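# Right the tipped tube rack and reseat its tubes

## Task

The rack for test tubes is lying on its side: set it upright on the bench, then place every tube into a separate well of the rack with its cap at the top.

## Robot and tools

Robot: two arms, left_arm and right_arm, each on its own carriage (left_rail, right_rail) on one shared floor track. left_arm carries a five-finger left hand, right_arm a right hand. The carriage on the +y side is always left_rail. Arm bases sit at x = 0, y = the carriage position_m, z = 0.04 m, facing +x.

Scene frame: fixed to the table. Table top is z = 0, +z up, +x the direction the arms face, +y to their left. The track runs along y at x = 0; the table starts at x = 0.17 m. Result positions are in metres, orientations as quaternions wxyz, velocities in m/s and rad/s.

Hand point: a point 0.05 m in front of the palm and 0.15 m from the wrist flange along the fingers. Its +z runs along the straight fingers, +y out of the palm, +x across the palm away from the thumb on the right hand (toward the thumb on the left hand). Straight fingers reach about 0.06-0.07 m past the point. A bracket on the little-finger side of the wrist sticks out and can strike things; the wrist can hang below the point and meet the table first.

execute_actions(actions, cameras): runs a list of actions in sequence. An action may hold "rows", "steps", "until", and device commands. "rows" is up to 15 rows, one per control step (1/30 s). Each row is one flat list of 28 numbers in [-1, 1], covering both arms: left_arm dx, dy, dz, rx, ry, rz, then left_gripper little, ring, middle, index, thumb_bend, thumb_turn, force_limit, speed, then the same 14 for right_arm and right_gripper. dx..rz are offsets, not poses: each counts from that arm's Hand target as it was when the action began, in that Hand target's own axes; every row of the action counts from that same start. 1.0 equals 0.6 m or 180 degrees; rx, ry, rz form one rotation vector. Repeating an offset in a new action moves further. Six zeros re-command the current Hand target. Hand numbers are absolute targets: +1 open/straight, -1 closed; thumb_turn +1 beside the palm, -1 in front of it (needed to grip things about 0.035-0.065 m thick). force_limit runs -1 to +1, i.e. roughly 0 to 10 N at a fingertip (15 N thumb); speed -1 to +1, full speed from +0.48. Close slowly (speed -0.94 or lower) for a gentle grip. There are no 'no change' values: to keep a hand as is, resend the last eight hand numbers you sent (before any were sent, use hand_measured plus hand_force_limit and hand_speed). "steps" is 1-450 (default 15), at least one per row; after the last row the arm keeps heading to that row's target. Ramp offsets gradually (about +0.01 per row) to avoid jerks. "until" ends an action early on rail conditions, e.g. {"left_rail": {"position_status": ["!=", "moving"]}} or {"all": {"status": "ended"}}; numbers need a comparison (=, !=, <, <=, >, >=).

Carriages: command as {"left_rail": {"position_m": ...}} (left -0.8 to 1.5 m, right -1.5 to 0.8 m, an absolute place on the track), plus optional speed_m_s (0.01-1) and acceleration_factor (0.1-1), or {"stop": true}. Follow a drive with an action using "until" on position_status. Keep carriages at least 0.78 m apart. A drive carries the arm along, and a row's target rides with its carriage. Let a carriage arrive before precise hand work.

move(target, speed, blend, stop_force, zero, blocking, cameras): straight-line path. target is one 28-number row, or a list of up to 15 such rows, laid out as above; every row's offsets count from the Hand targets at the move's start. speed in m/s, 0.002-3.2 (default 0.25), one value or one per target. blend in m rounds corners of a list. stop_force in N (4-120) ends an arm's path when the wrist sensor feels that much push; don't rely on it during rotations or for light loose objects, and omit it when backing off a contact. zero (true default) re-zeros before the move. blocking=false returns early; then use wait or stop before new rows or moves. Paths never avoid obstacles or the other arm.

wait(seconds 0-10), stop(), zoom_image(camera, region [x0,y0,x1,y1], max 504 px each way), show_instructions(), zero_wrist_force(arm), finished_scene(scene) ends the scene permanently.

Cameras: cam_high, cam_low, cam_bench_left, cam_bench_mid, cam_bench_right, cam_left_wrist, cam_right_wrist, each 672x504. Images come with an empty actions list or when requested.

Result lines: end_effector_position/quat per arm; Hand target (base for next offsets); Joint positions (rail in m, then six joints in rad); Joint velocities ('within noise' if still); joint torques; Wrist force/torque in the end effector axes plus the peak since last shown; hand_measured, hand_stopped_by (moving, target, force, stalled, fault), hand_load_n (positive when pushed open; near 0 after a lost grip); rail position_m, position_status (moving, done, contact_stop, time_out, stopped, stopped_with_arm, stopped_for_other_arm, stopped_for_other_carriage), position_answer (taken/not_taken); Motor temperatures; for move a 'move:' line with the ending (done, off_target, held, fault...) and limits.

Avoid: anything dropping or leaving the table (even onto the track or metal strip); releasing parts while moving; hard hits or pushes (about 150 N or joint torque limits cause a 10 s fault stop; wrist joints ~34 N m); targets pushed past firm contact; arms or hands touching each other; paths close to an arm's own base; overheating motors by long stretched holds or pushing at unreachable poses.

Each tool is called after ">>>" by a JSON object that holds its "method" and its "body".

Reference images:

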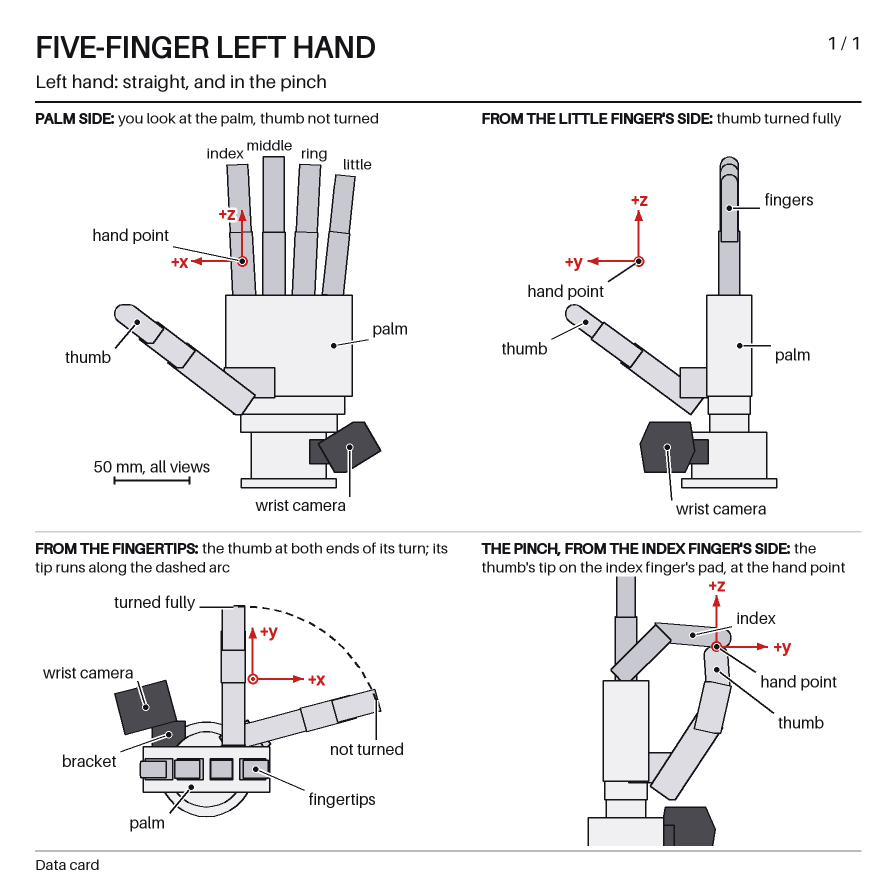

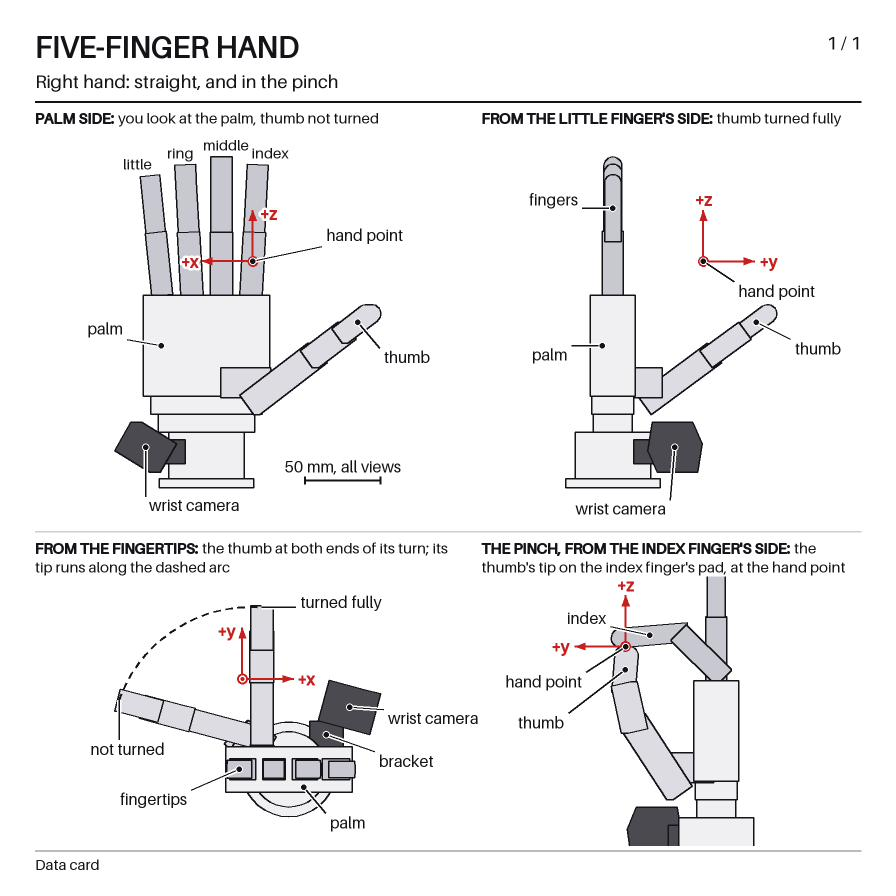

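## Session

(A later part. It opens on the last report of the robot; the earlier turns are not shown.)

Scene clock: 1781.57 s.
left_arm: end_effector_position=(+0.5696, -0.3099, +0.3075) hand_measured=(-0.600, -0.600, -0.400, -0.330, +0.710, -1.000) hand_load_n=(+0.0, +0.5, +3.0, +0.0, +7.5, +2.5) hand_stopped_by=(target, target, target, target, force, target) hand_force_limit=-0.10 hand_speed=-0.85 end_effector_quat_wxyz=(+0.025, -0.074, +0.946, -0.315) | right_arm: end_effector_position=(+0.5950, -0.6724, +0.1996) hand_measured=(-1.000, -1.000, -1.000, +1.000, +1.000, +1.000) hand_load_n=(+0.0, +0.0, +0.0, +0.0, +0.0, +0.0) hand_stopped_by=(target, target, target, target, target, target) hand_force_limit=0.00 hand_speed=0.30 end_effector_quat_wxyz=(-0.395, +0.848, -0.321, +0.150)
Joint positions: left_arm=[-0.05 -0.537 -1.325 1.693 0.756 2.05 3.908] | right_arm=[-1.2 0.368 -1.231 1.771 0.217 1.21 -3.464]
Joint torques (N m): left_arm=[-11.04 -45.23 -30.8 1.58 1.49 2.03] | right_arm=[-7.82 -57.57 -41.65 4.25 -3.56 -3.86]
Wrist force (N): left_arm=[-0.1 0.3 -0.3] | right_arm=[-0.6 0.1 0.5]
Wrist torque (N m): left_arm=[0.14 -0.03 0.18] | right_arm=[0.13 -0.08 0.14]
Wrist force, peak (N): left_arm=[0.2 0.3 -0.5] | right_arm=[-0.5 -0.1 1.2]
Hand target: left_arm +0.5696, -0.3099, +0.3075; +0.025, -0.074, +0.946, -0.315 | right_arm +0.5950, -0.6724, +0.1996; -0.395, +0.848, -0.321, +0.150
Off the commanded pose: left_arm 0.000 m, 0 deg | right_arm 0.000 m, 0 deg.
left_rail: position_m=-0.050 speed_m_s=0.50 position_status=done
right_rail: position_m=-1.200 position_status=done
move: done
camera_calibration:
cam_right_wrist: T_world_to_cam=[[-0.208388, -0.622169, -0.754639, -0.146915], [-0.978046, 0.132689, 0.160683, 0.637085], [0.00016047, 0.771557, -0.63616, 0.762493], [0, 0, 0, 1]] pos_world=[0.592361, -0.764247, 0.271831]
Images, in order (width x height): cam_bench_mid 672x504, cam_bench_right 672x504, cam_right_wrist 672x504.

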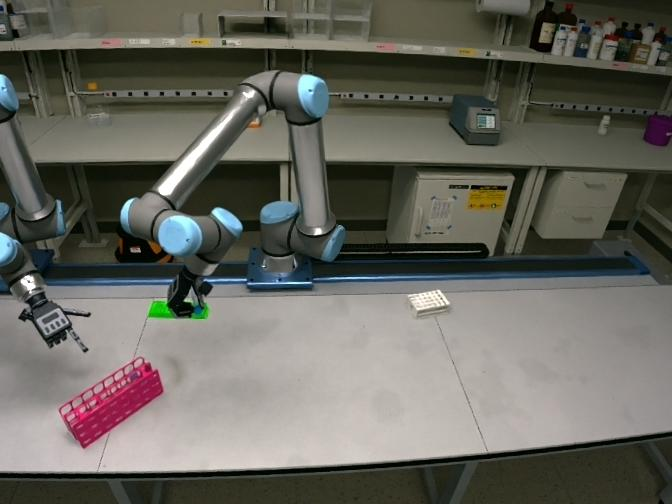

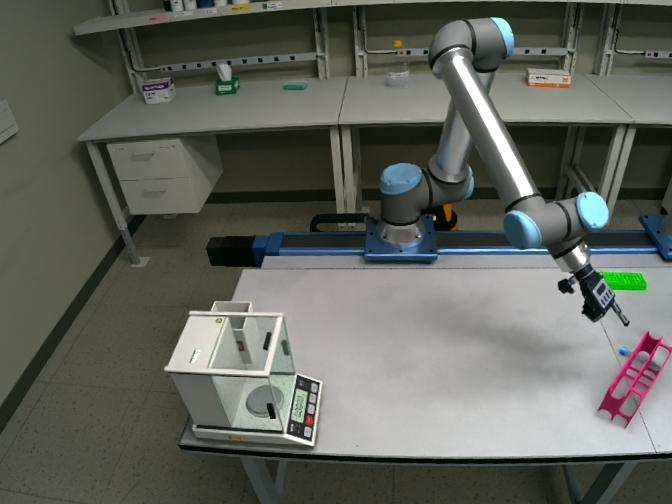

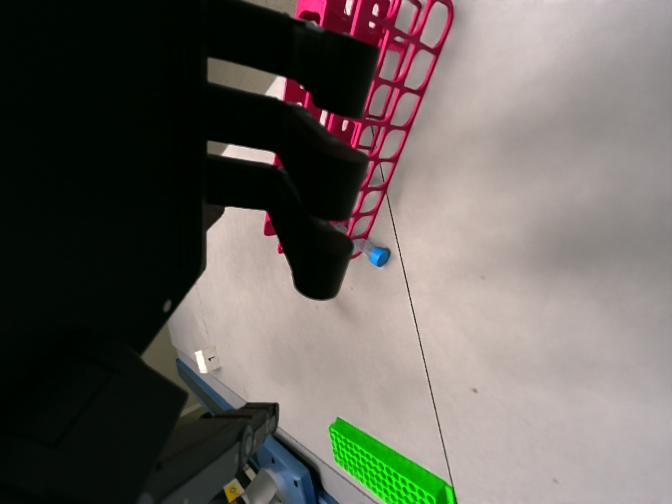

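>>> {"method": "move", "body": {"target": [0,0,0,0,0,0,-0.6,-0.6,-0.4,-0.33,-0.2,-1,-0.1,-0.85,-0.079,0.1045,0.0265,0,0,0,1,-1,-1,-1,1,1,0,0.3], "speed": 0.2, "cameras": ["cam_right_wrist","cam_bench_mid","cam_bench_right"]}}

>>> {"method": "zoom_image", "body": {"camera": "cam_right_wrist", "region": [150, 0, 450, 225]}}

>>> {"method": "zoom_image", "body": {"camera": "cam_bench_right", "region": [552, 290, 672, 440]}}

Scene clock: 1814.13 s.
left_arm: end_effector_position=(+0.5696, -0.3099, +0.3075) hand_measured=(-0.600, -0.600, -0.400, -0.330, +0.710, -1.000) hand_load_n=(+0.0, +1.0, +3.0, +0.0, +8.0, +2.5) hand_stopped_by=(target, target, target, target, force, target) hand_force_limit=-0.10 hand_speed=-0.85 end_effector_quat_wxyz=(+0.025, -0.074, +0.946, -0.315) | right_arm: end_effector_position=(+0.5409, -0.6622, +0.1415) hand_measured=(+1.000, -1.000, -1.000, -1.000, +1.000, +1.000) hand_load_n=(+0.0, +0.0, +0.0, +0.0, +0.0, +0.0) hand_stopped_by=(target, target, target, target, target, target) hand_force_limit=0.00 hand_speed=0.30 end_effector_quat_wxyz=(-0.395, +0.848, -0.321, +0.150)
Joint positions: left_arm=[-0.05 -0.537 -1.325 1.693 0.756 2.05 3.908] | right_arm=[-1.2 0.419 -1.23 1.891 0.084 1.247 -3.427]
Joint torques (N m): left_arm=[-9.47 -45.95 -27.95 1.38 1.6 1.61] | right_arm=[14.11 -50.84 -20.29 -0.31 1.93 3.99]
Wrist force (N): left_arm=[0.1 0.2 -0.1] | right_arm=[-0.6 -0.3 0.4]
Wrist torque (N m): left_arm=[0.11 -0.05 0.20] | right_arm=[0.10 -0.14 -0.15]
Wrist force, peak (N): left_arm=[-0.2 0.2 -0.5] | right_arm=[-1.2 0.8 0.8]
Hand target: left_arm +0.5696, -0.3099, +0.3075; +0.025, -0.074, +0.946, -0.315 | right_arm +0.5408, -0.6621, +0.1414; -0.395, +0.848, -0.321, +0.150
Off the commanded pose: left_arm 0.000 m, 0 deg | right_arm 0.000 m, 0 deg.
left_rail: position_m=-0.050 speed_m_s=0.50 position_status=done
right_rail: position_m=-1.200 position_status=done
move: done
camera_calibration:
cam_right_wrist: T_world_to_cam=[[-0.208192, -0.622285, -0.754598, -0.195944], [-0.978088, 0.132426, 0.160646, 0.592102], [-0.0000392217, 0.771508, -0.63622, 0.717691], [0, 0, 0, 1]] pos_world=[0.538362, -0.754048, 0.213631]
Images, in order (width x height): cam_bench_mid 672x504, cam_bench_right 672x504, cam_right_wrist 672x504.

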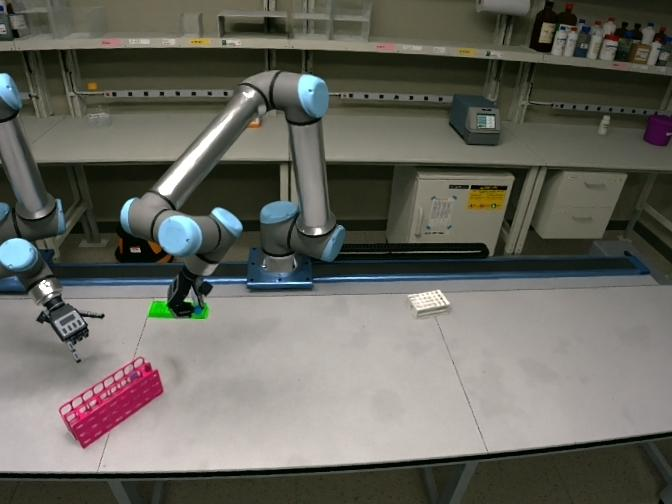

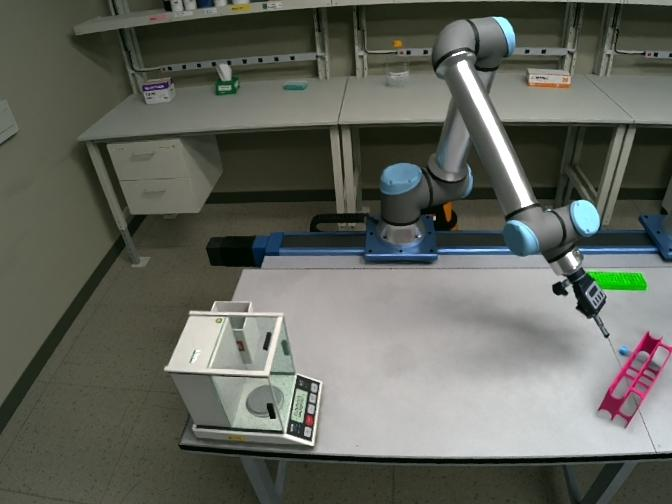

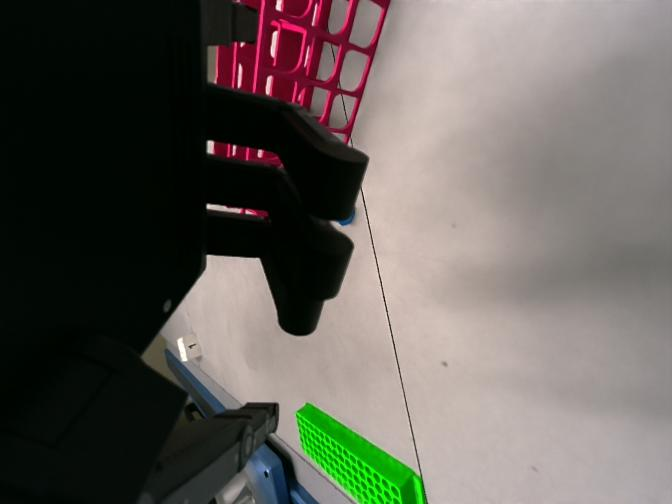

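Scaled by 1.680 from the camera's 672x504 image, which has a finer 960x720 frame.

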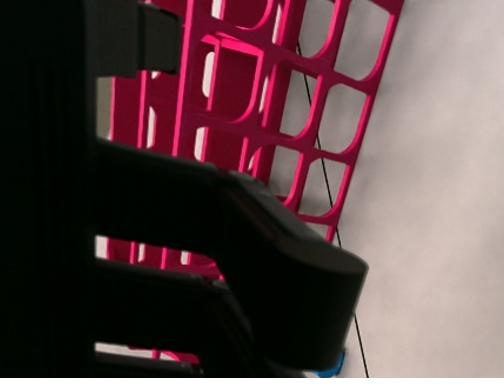

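Scaled by 3.360 from the camera's 672x504 image, which has a finer 960x720 frame.

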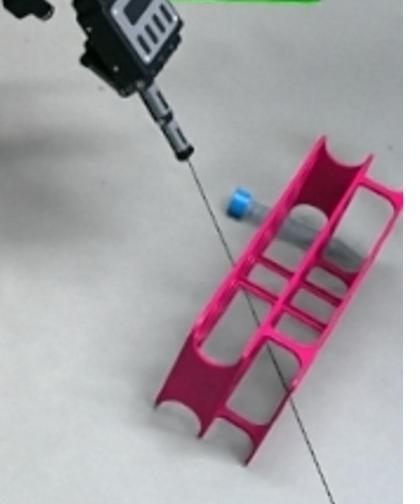

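>>> {"method": "zoom_image", "body": {"camera": "cam_right_wrist", "region": [200, 0, 400, 150]}}

Scaled by 2.520 from the camera's 672x504 image, which has a finer 960x720 frame.

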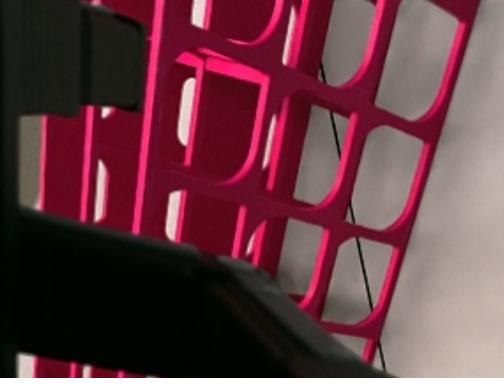

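>>> {"method": "move", "body": {"target": [0,0,0,0,0,0,-0.6,-0.6,-0.4,-0.33,-0.2,-1,-0.1,-0.85,0.0033,0,0.14,0,0,0,1,-1,-1,-1,1,1,0,0.3], "speed": 0.08, "stop_force": 8, "cameras": ["cam_right_wrist","cam_bench_mid","cam_bench_right"]}}

>>> {"method": "zoom_image", "body": {"camera": "cam_right_wrist", "region": [200, 0, 400, 150]}}

>>> {"method": "zoom_image", "body": {"camera": "cam_bench_right", "region": [572, 310, 672, 440]}}

>>> {"method": "zoom_image", "body": {"camera": "cam_bench_mid", "region": [40, 320, 170, 450]}}

Scene clock: 1866.70 s.
left_arm: end_effector_position=(+0.5696, -0.3099, +0.3075) hand_measured=(-0.600, -0.600, -0.400, -0.330, +0.710, -1.000) hand_load_n=(+0.0, +1.0, +3.0, +0.0, +7.5, +2.0) hand_stopped_by=(target, target, target, target, force, target) hand_force_limit=-0.10 hand_speed=-0.85 end_effector_quat_wxyz=(+0.025, -0.074, +0.946, -0.315) | right_arm: end_effector_position=(+0.5849, -0.6152, +0.0874) hand_measured=(+1.000, -1.000, -1.000, -1.000, +1.000, +1.000) hand_load_n=(+0.0, +0.0, +0.0, +0.5, +0.0, +0.0) hand_stopped_by=(target, target, target, target, target, target) hand_force_limit=0.00 hand_speed=0.30 end_effector_quat_wxyz=(-0.395, +0.848, -0.321, +0.150)
Joint positions: left_arm=[-0.05 -0.537 -1.325 1.693 0.756 2.05 3.908] | right_arm=[-1.2 0.458 -1.086 1.788 0.035 1.276 -3.399]
Joint torques (N m): left_arm=[-10.92 -46.47 -27.51 1.43 1.44 1.61] | right_arm=[12.38 -65.13 -37.59 -0.49 1.81 3.92]
Wrist force (N): left_arm=[0.0 0.1 0.0] | right_arm=[-0.7 -0.1 0.4]
Wrist torque (N m): left_arm=[0.08 -0.02 0.19] | right_arm=[0.13 -0.10 -0.23]
Wrist force, peak (N): left_arm=[0.1 0.4 -0.5] | right_arm=[-0.3 -0.4 1.3]
Hand target: left_arm +0.5696, -0.3099, +0.3075; +0.025, -0.074, +0.946, -0.315 | right_arm +0.5849, -0.6152, +0.0874; -0.395, +0.848, -0.321, +0.150
Off the commanded pose: left_arm 0.000 m, 0 deg | right_arm 0.000 m, 0 deg.
left_rail: position_m=-0.050 speed_m_s=0.50 position_status=done
right_rail: position_m=-1.200 position_status=done
move: done
camera_calibration:
cam_right_wrist: T_world_to_cam=[[-0.208192, -0.622285, -0.754598, -0.19836], [-0.978088, 0.132426, 0.160646, 0.637605], [-0.0000392217, 0.771508, -0.63622, 0.647013], [0, 0, 0, 1]] pos_world=[0.582362, -0.707048, 0.159531]
Images, in order (width x height): cam_bench_mid 672x504, cam_bench_right 672x504, cam_right_wrist 672x504.

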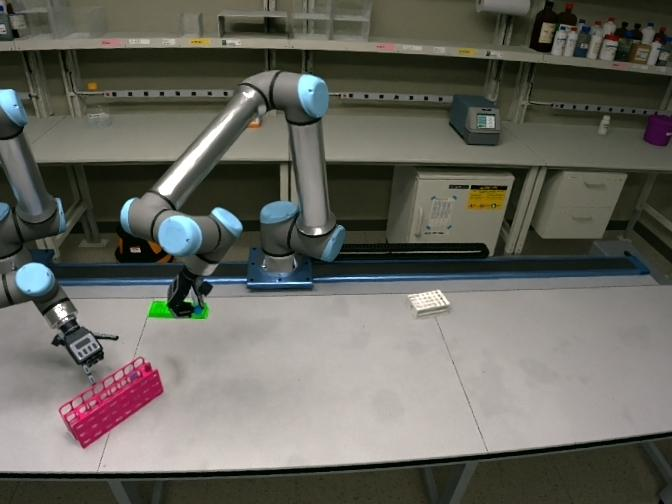

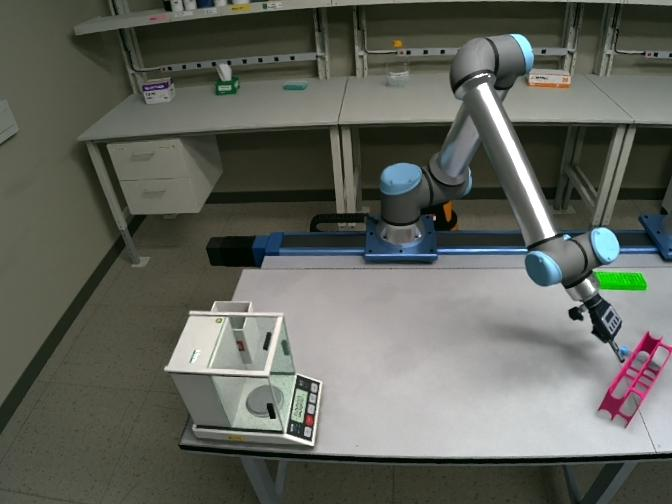

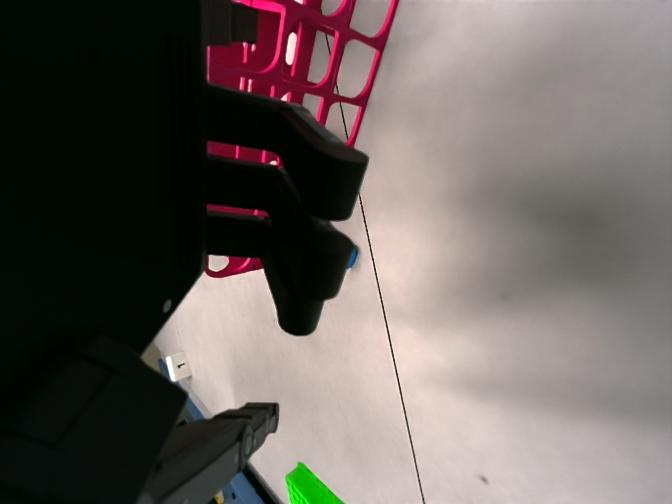

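Scaled by 2.520 from the camera's 672x504 image, which has a finer 960x720 frame.

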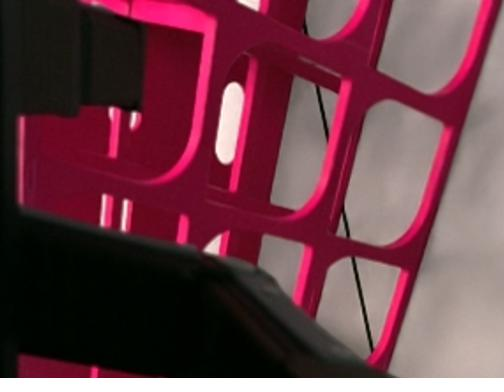

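Scaled by 3.877 from the camera's 672x504 image, which has a finer 960x720 frame.

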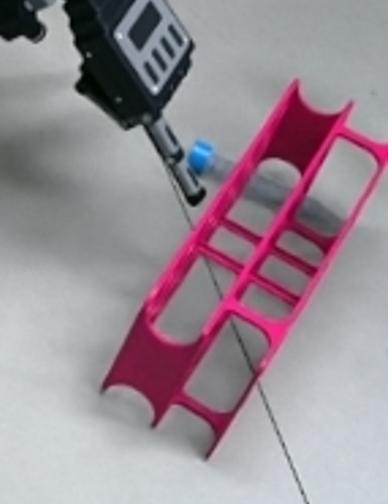

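Scaled by 3.877 from the camera's 672x504 image, which has a finer 960x720 frame.

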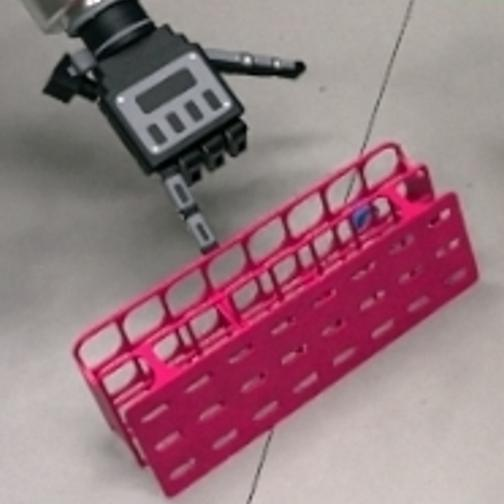

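>>> {"method": "zoom_image", "body": {"camera": "cam_bench_mid", "region": [60, 350, 130, 420]}}

>>> {"method": "zoom_image", "body": {"camera": "cam_bench_right", "region": [602, 330, 672, 400]}}

>>> {"method": "execute_actions", "body": {"actions": [], "cameras": ["cam_high"]}}

>>> {"method": "zoom_image", "body": {"camera": "cam_high", "region": [140, 240, 230, 330]}}

Scaled by 7.200 from the camera's 672x504 image, which has a finer 960x720 frame.

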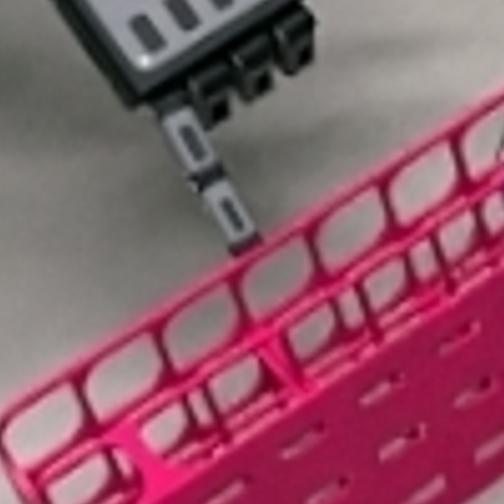

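Scaled by 7.200 from the camera's 672x504 image, which has a finer 960x720 frame.

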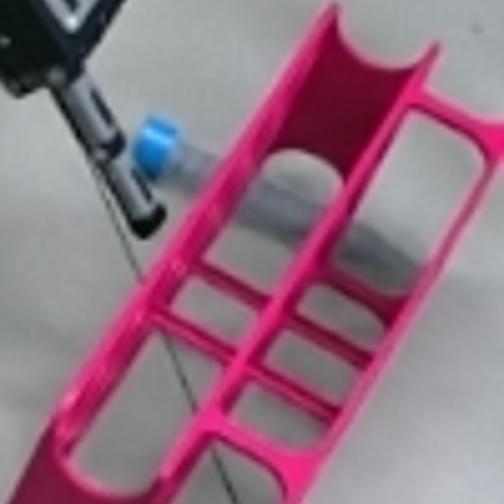

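Scene clock: 1877.43 s.
left_arm: end_effector_position=(+0.5696, -0.3099, +0.3075) hand_measured=(-0.600, -0.600, -0.400, -0.330, +0.710, -1.000) hand_load_n=(+0.0, +1.0, +3.0, +0.0, +7.5, +2.0) hand_stopped_by=(target, target, target, target, force, target) hand_force_limit=-0.10 hand_speed=-0.85 end_effector_quat_wxyz=(+0.025, -0.074, +0.946, -0.315) | right_arm: end_effector_position=(+0.5849, -0.6152, +0.0874) hand_measured=(+1.000, -1.000, -1.000, -1.000, +1.000, +1.000) hand_load_n=(+0.0, +0.0, +0.0, +0.0, +0.0, +0.0) hand_stopped_by=(target, target, target, target, target, target) hand_force_limit=0.00 hand_speed=0.30 end_effector_quat_wxyz=(-0.395, +0.848, -0.321, +0.150)
Joint positions: left_arm=[-0.05 -0.537 -1.325 1.693 0.756 2.05 3.908] | right_arm=[-1.2 0.458 -1.086 1.788 0.035 1.276 -3.399]
Joint velocities: within noise
Joint torques (N m): left_arm=[-9.76 -46.63 -27.98 1.6 0.76 1.67] | right_arm=[12.39 -62.13 -38.23 -0.54 1.84 3.58]
Motor temperatures (°C): left_arm=[28 37 32 37 36 37] | right_arm=[38 40 27 37 36 32]
Wrist force (N): left_arm=[0.1 0.1 -0.2] | right_arm=[-0.5 -0.3 0.6]
Wrist torque (N m): left_arm=[0.10 -0.05 0.20] | right_arm=[0.09 -0.14 -0.22]
Wrist force, peak (N): left_arm=[-0.1 0.2 -0.5] | right_arm=[-0.7 -0.3 0.9]
Hand target: left_arm +0.5696, -0.3099, +0.3075; +0.025, -0.074, +0.946, -0.315 | right_arm +0.5849, -0.6152, +0.0874; -0.395, +0.848, -0.321, +0.150
Off the commanded pose: left_arm 0.000 m, 0 deg | right_arm 0.000 m, 0 deg.
left_rail: position_m=-0.050 speed_m_s=0.50 position_status=done
right_rail: position_m=-1.200 position_status=done
Images, in order (width x height): cam_high 672x504.

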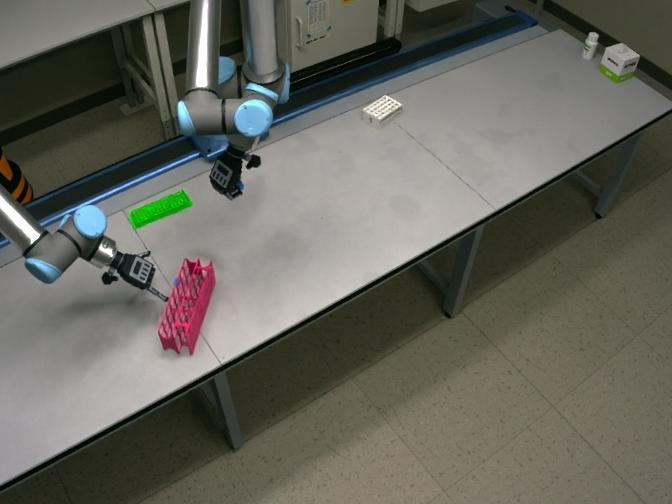

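Scaled by 5.600 from the camera's 672x504 image, which has a finer 960x720 frame.

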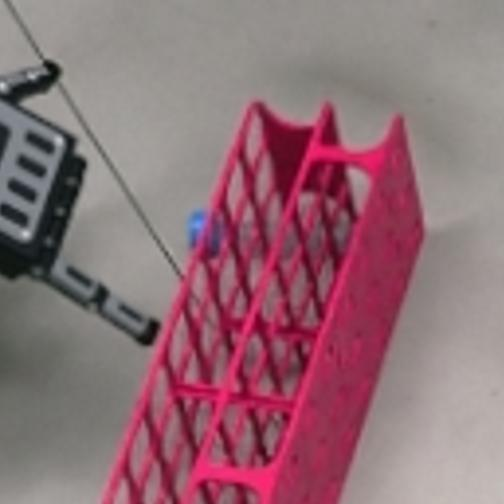

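>>> {"method": "zoom_image", "body": {"camera": "cam_high", "region": [150, 270, 200, 320]}}

>>> {"method": "execute_actions", "body": {"actions": [], "cameras": ["cam_bench_mid","cam_bench_right","cam_right_wrist"]}}

>>> {"method": "zoom_image", "body": {"camera": "cam_bench_mid", "region": [75, 360, 120, 405]}}

>>> {"method": "zoom_image", "body": {"camera": "cam_bench_right", "region": [602, 335, 652, 385]}}

Scaled by 10.080 from the camera's 672x504 image, which has a finer 960x720 frame.

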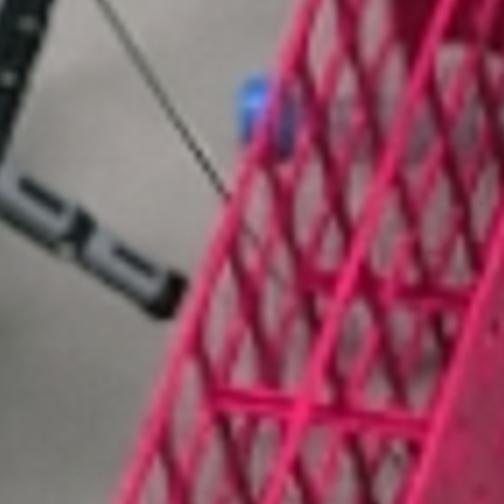

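Scene clock: 1930.57 s.
left_arm: end_effector_position=(+0.5696, -0.3099, +0.3075) hand_measured=(-0.600, -0.600, -0.400, -0.330, +0.710, -1.000) hand_load_n=(+0.0, +1.0, +3.0, +0.0, +7.5, +2.0) hand_stopped_by=(target, target, target, target, force, target) hand_force_limit=-0.10 hand_speed=-0.85 end_effector_quat_wxyz=(+0.025, -0.074, +0.946, -0.315) | right_arm: end_effector_position=(+0.5849, -0.6152, +0.0874) hand_measured=(+1.000, -1.000, -1.000, -1.000, +1.000, +1.000) hand_load_n=(+0.0, +0.0, +0.0, +0.0, +0.0, +0.0) hand_stopped_by=(target, target, target, target, target, target) hand_force_limit=0.00 hand_speed=0.30 end_effector_quat_wxyz=(-0.395, +0.848, -0.321, +0.150)
Joint positions: left_arm=[-0.05 -0.537 -1.325 1.693 0.756 2.05 3.908] | right_arm=[-1.2 0.458 -1.086 1.788 0.035 1.276 -3.399]
Joint velocities: within noise
Joint torques (N m): left_arm=[-11 -46.53 -27.47 1.58 1.39 1.88] | right_arm=[12.9 -61.08 -37.41 -0.57 2.43 3.39]
Motor temperatures (°C): left_arm=[28 37 32 37 36 37] | right_arm=[38 40 27 37 36 32]
Wrist force (N): left_arm=[0.1 0.1 -0.2] | right_arm=[-0.4 -0.3 0.6]
Wrist torque (N m): left_arm=[0.10 -0.06 0.20] | right_arm=[0.09 -0.16 -0.21]
Wrist force, peak (N): left_arm=[0.1 0.5 -0.3] | right_arm=[-0.7 -0.2 0.7]
Hand target: left_arm +0.5696, -0.3099, +0.3075; +0.025, -0.074, +0.946, -0.315 | right_arm +0.5849, -0.6152, +0.0874; -0.395, +0.848, -0.321, +0.150
Off the commanded pose: left_arm 0.000 m, 0 deg | right_arm 0.000 m, 0 deg.
left_rail: position_m=-0.050 speed_m_s=0.50 position_status=done
right_rail: position_m=-1.200 position_status=done
camera_calibration:
cam_right_wrist: T_world_to_cam=[[-0.208192, -0.622285, -0.754598, -0.19836], [-0.978088, 0.132426, 0.160646, 0.637605], [-0.0000392217, 0.771508, -0.63622, 0.647013], [0, 0, 0, 1]] pos_world=[0.582362, -0.707048, 0.159531]
Images, in order (width x height): cam_bench_mid 672x504, cam_bench_right 672x504, cam_right_wrist 672x504.

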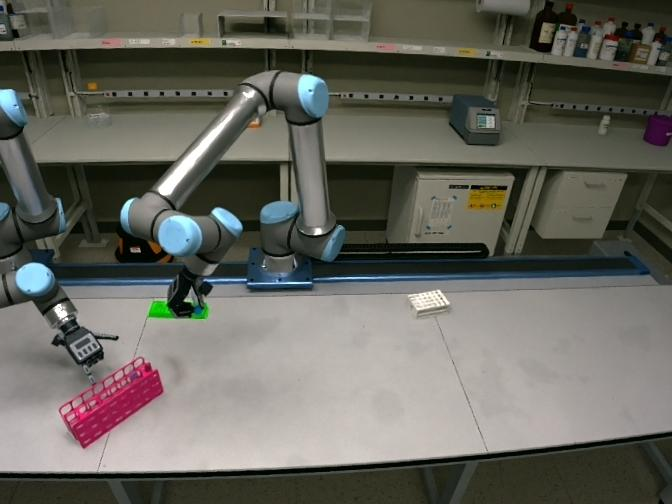

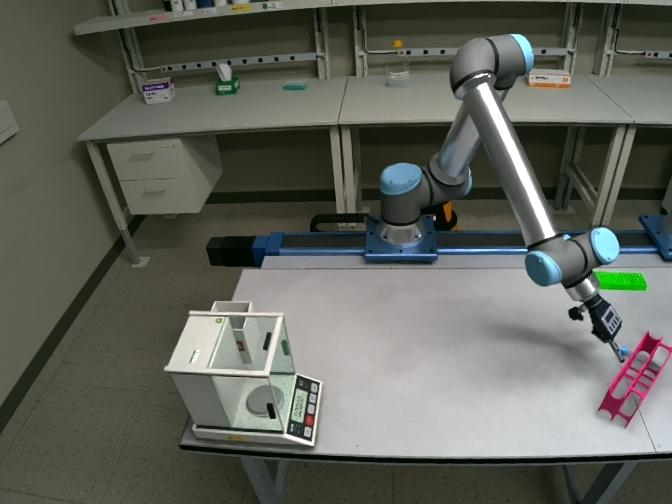

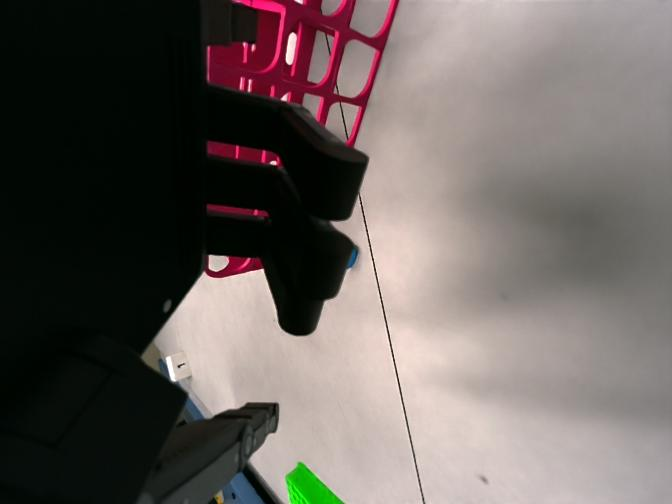

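Scaled by 11.200 from the camera's 672x504 image, which has a finer 960x720 frame.

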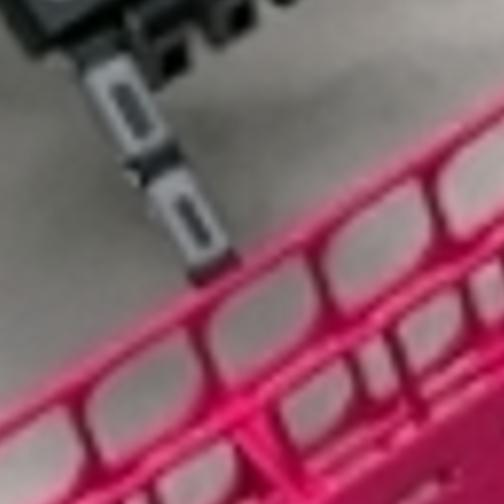

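Scaled by 10.080 from the camera's 672x504 image, which has a finer 960x720 frame.

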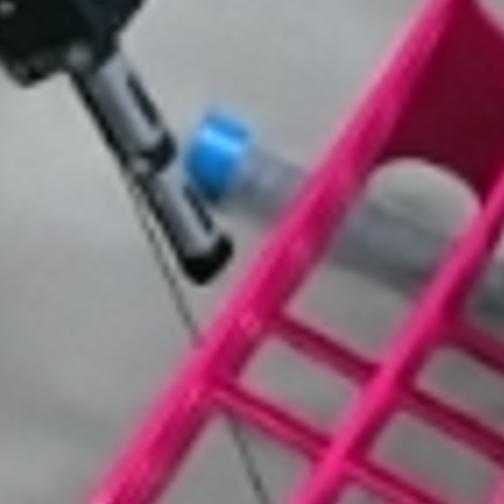

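>>> {"method": "move", "body": {"target": [[0,0,0,0,0,0,-0.6,-0.6,-0.4,-0.33,-0.2,-1,-0.1,-0.85,-0.0075,0,0,0,0,0,1,-1,-1,-1,1,1,0,0.3],[0,0,0,0,0,0,-0.6,-0.6,-0.4,-0.33,-0.2,-1,-0.1,-0.85,-0.0075,0,0.078,0,0,0,1,-1,-1,-1,1,1,0,0.3]], "speed": 0.05, "stop_force": 6, "cameras": ["cam_right_wrist","cam_bench_mid","cam_bench_right"]}}

>>> {"method": "zoom_image", "body": {"camera": "cam_right_wrist", "region": [200, 0, 400, 150]}}

>>> {"method": "zoom_image", "body": {"camera": "cam_bench_mid", "region": [70, 350, 140, 420]}}

>>> {"method": "zoom_image", "body": {"camera": "cam_bench_right", "region": [592, 325, 672, 405]}}

Scene clock: 1986.10 s.
left_arm: end_effector_position=(+0.5696, -0.3099, +0.3075) hand_measured=(-0.600, -0.600, -0.400, -0.330, +0.710, -1.000) hand_load_n=(+0.0, +0.5, +3.0, +0.0, +8.0, +2.0) hand_stopped_by=(target, target, target, target, force, target) hand_force_limit=-0.10 hand_speed=-0.85 end_effector_quat_wxyz=(+0.025, -0.074, +0.946, -0.315) | right_arm: end_effector_position=(+0.6053, -0.5854, +0.0573) hand_measured=(+1.000, -1.000, -1.000, -1.000, +1.000, +1.000) hand_load_n=(+0.0, +0.0, +0.0, +0.0, +0.0, +0.0) hand_stopped_by=(target, target, target, target, target, target) hand_force_limit=0.00 hand_speed=0.30 end_effector_quat_wxyz=(-0.395, +0.848, -0.321, +0.150)
Joint positions: left_arm=[-0.05 -0.537 -1.325 1.693 0.756 2.05 3.908] | right_arm=[-1.2 0.485 -1.009 1.725 0.016 1.296 -3.381]
Joint torques (N m): left_arm=[-9.26 -46.09 -27.09 1.68 0.88 1.49] | right_arm=[11.41 -70.93 -37.3 -0.63 2.15 3.74]
Wrist force (N): left_arm=[0.1 0.0 -0.1] | right_arm=[-0.5 -0.4 0.5]
Wrist torque (N m): left_arm=[0.09 -0.05 0.20] | right_arm=[0.08 -0.13 -0.27]
Wrist force, peak (N): left_arm=[0.3 0.1 -0.6] | right_arm=[-0.6 -0.7 0.9]
Hand target: left_arm +0.5696, -0.3099, +0.3075; +0.025, -0.074, +0.946, -0.315 | right_arm +0.6053, -0.5854, +0.0573; -0.395, +0.848, -0.321, +0.150
Off the commanded pose: left_arm 0.000 m, 0 deg | right_arm 0.000 m, 0 deg.
left_rail: position_m=-0.050 speed_m_s=0.50 position_status=done
right_rail: position_m=-1.200 position_status=done
move: done
camera_calibration:
cam_right_wrist: T_world_to_cam=[[-0.208192, -0.622285, -0.754598, -0.198282], [-0.978088, 0.132426, 0.160646, 0.658447], [-0.0000392217, 0.771508, -0.63622, 0.604872], [0, 0, 0, 1]] pos_world=[0.602762, -0.677248, 0.129431]
Images, in order (width x height): cam_bench_mid 672x504, cam_bench_right 672x504, cam_right_wrist 672x504.

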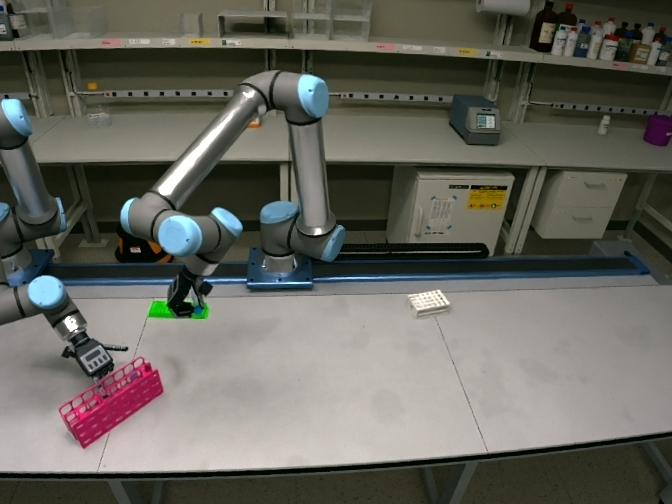

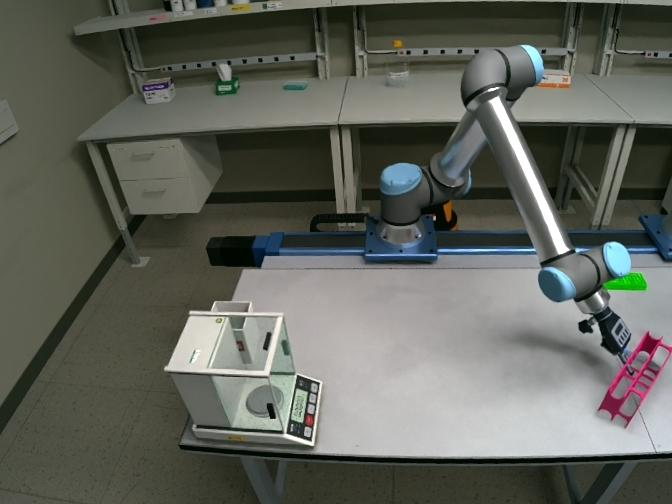

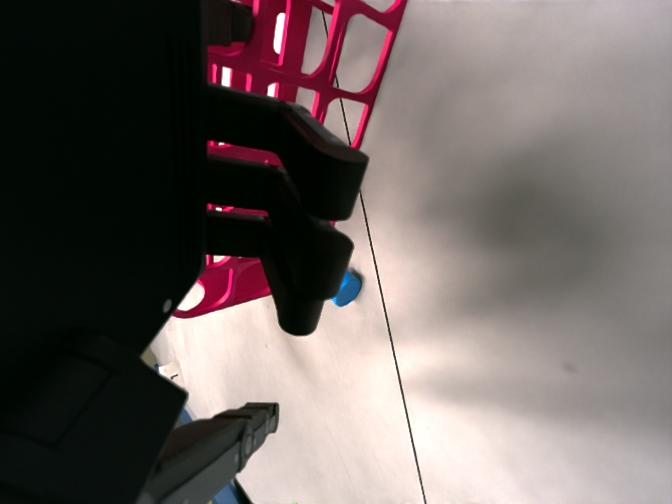

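Scaled by 2.520 from the camera's 672x504 image, which has a finer 960x720 frame.

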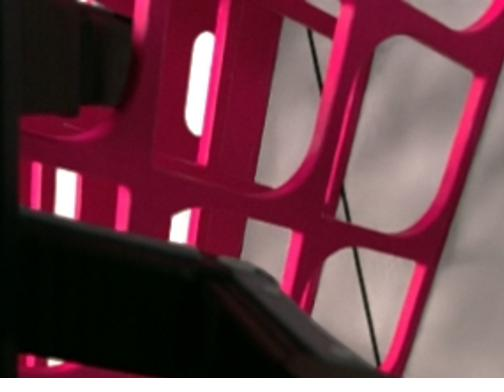

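Scaled by 7.200 from the camera's 672x504 image, which has a finer 960x720 frame.

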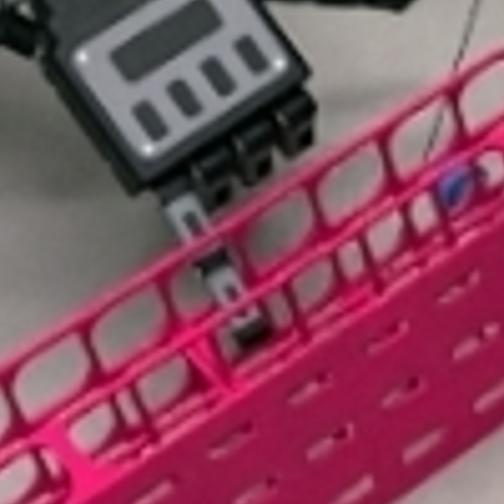

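Scaled by 6.300 from the camera's 672x504 image, which has a finer 960x720 frame.

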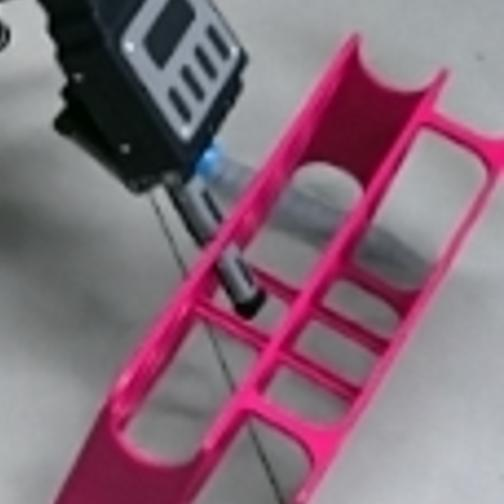

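>>> {"method": "move", "body": {"target": [[0,0,0,0,0,0,-0.6,-0.6,-0.4,-0.33,-0.2,-1,-0.1,-0.85,0,-0.0075,-0.0048,0,0,0,1,-1,-1,-1,1,1,0,0.3],[0,0,0,0,0,0,-0.6,-0.6,-0.4,-0.33,-0.2,-1,-0.1,-0.85,0,-0.068,-0.0045,-0.0461,0,0,1,-1,-1,-1,1,1,0,0.3],[0,0,0,0,0,0,-0.6,-0.6,-0.4,-0.33,-0.2,-1,-0.1,-0.85,0,-0.1248,0.01,-0.0928,0,0,1,-1,-1,-1,1,1,0,0.3]], "speed": 0.05, "blend": [0.002, 0.004, 0], "cameras": ["cam_right_wrist","cam_bench_mid","cam_bench_right","cam_low"]}}

>>> {"method": "zoom_image", "body": {"camera": "cam_bench_right", "region": [572, 290, 672, 440]}}

>>> {"method": "zoom_image", "body": {"camera": "cam_bench_mid", "region": [40, 320, 180, 460]}}

Scene clock: 2049.90 s.
left_arm: end_effector_position=(+0.5696, -0.3099, +0.3075) hand_measured=(-0.600, -0.600, -0.400, -0.330, +0.710, -1.000) hand_load_n=(+0.0, +1.0, +3.0, +0.0, +7.5, +2.0) hand_stopped_by=(target, target, target, target, force, target) hand_force_limit=-0.10 hand_speed=-0.85 end_effector_quat_wxyz=(+0.025, -0.074, +0.946, -0.315) | right_arm: end_effector_position=(+0.6402, -0.5459, +0.1107) hand_measured=(+1.000, -1.000, -1.000, -1.000, +1.000, +1.000) hand_load_n=(+0.0, +0.0, +0.0, +0.0, +0.0, +0.0) hand_stopped_by=(target, target, target, target, target, target) hand_force_limit=0.00 hand_speed=0.30 end_effector_quat_wxyz=(-0.268, +0.896, -0.339, +0.102)
Joint positions: left_arm=[-0.05 -0.537 -1.325 1.693 0.756 2.05 3.908] | right_arm=[-1.2 0.539 -0.871 1.341 0.542 1.404 -3.402]
Joint torques (N m): left_arm=[-8.94 -48.22 -27.18 1.4 1.17 1.38] | right_arm=[12.55 -82.41 -42.61 5.27 2.29 -3.91]
Wrist force (N): left_arm=[0.2 -0.1 -0.2] | right_arm=[-0.5 -0.5 0.0]
Wrist torque (N m): left_arm=[0.07 -0.07 0.21] | right_arm=[-0.01 0.03 0.19]
Wrist force, peak (N): left_arm=[0.2 0.5 -0.3] | right_arm=[-0.6 -0.6 0.8]
Hand target: left_arm +0.5696, -0.3099, +0.3075; +0.025, -0.074, +0.946, -0.315 | right_arm +0.6402, -0.5458, +0.1108; -0.268, +0.896, -0.339, +0.102
Off the commanded pose: left_arm 0.000 m, 0 deg | right_arm 0.000 m, 0 deg.
left_rail: position_m=-0.050 speed_m_s=0.50 position_status=done
right_rail: position_m=-1.200 position_status=done
move: done
camera_calibration:
cam_right_wrist: T_world_to_cam=[[-0.334927, -0.765626, -0.549219, -0.145925], [-0.932221, 0.184459, 0.311351, 0.661111], [-0.13707, 0.616273, -0.775512, 0.626779], [0, 0, 0, 1]] pos_world=[0.65334, -0.619939, 0.200092]
Images, in order (width x height): cam_low 672x504, cam_bench_mid 672x504, cam_bench_right 672x504, cam_right_wrist 672x504.

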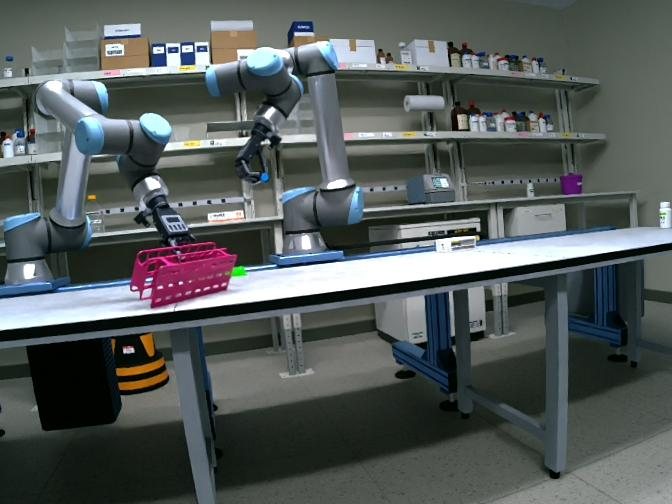

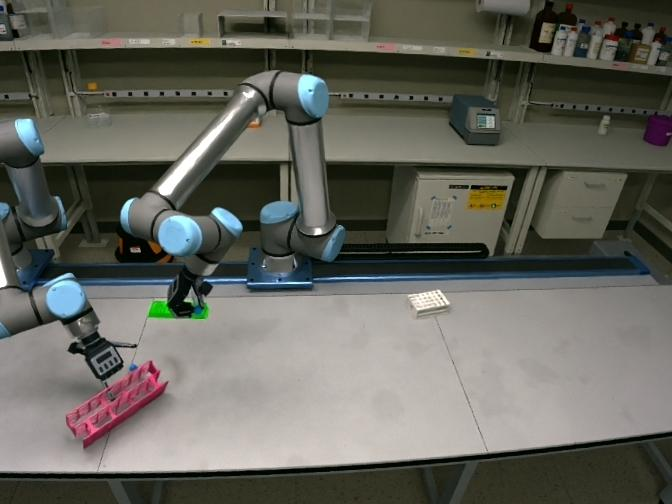

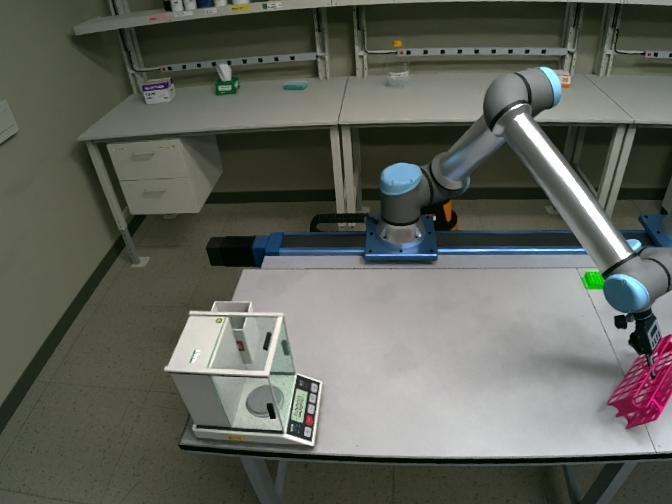

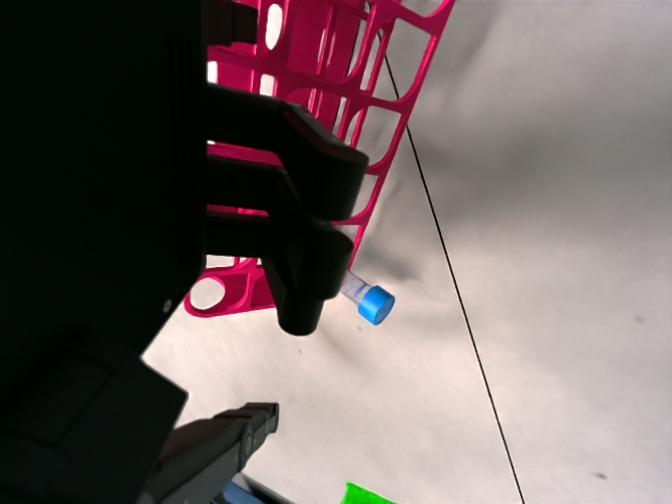

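Scaled by 3.360 from the camera's 672x504 image, which has a finer 960x720 frame.

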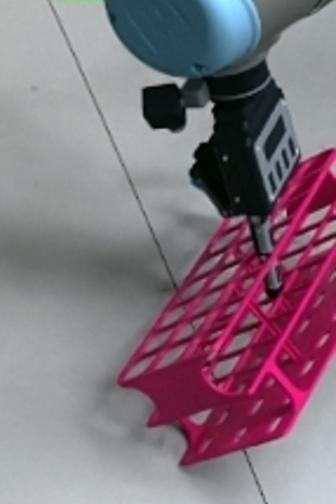

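Scaled by 3.600 from the camera's 672x504 image, which has a finer 960x720 frame.

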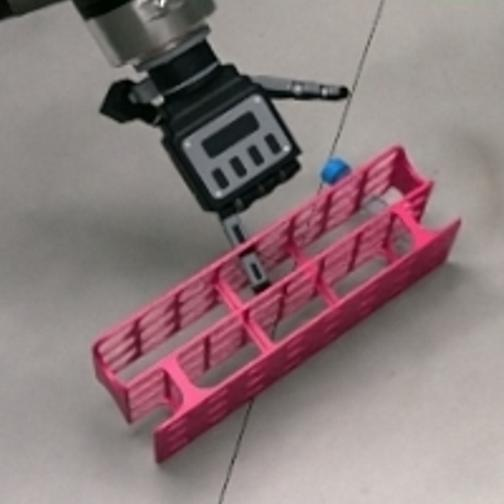

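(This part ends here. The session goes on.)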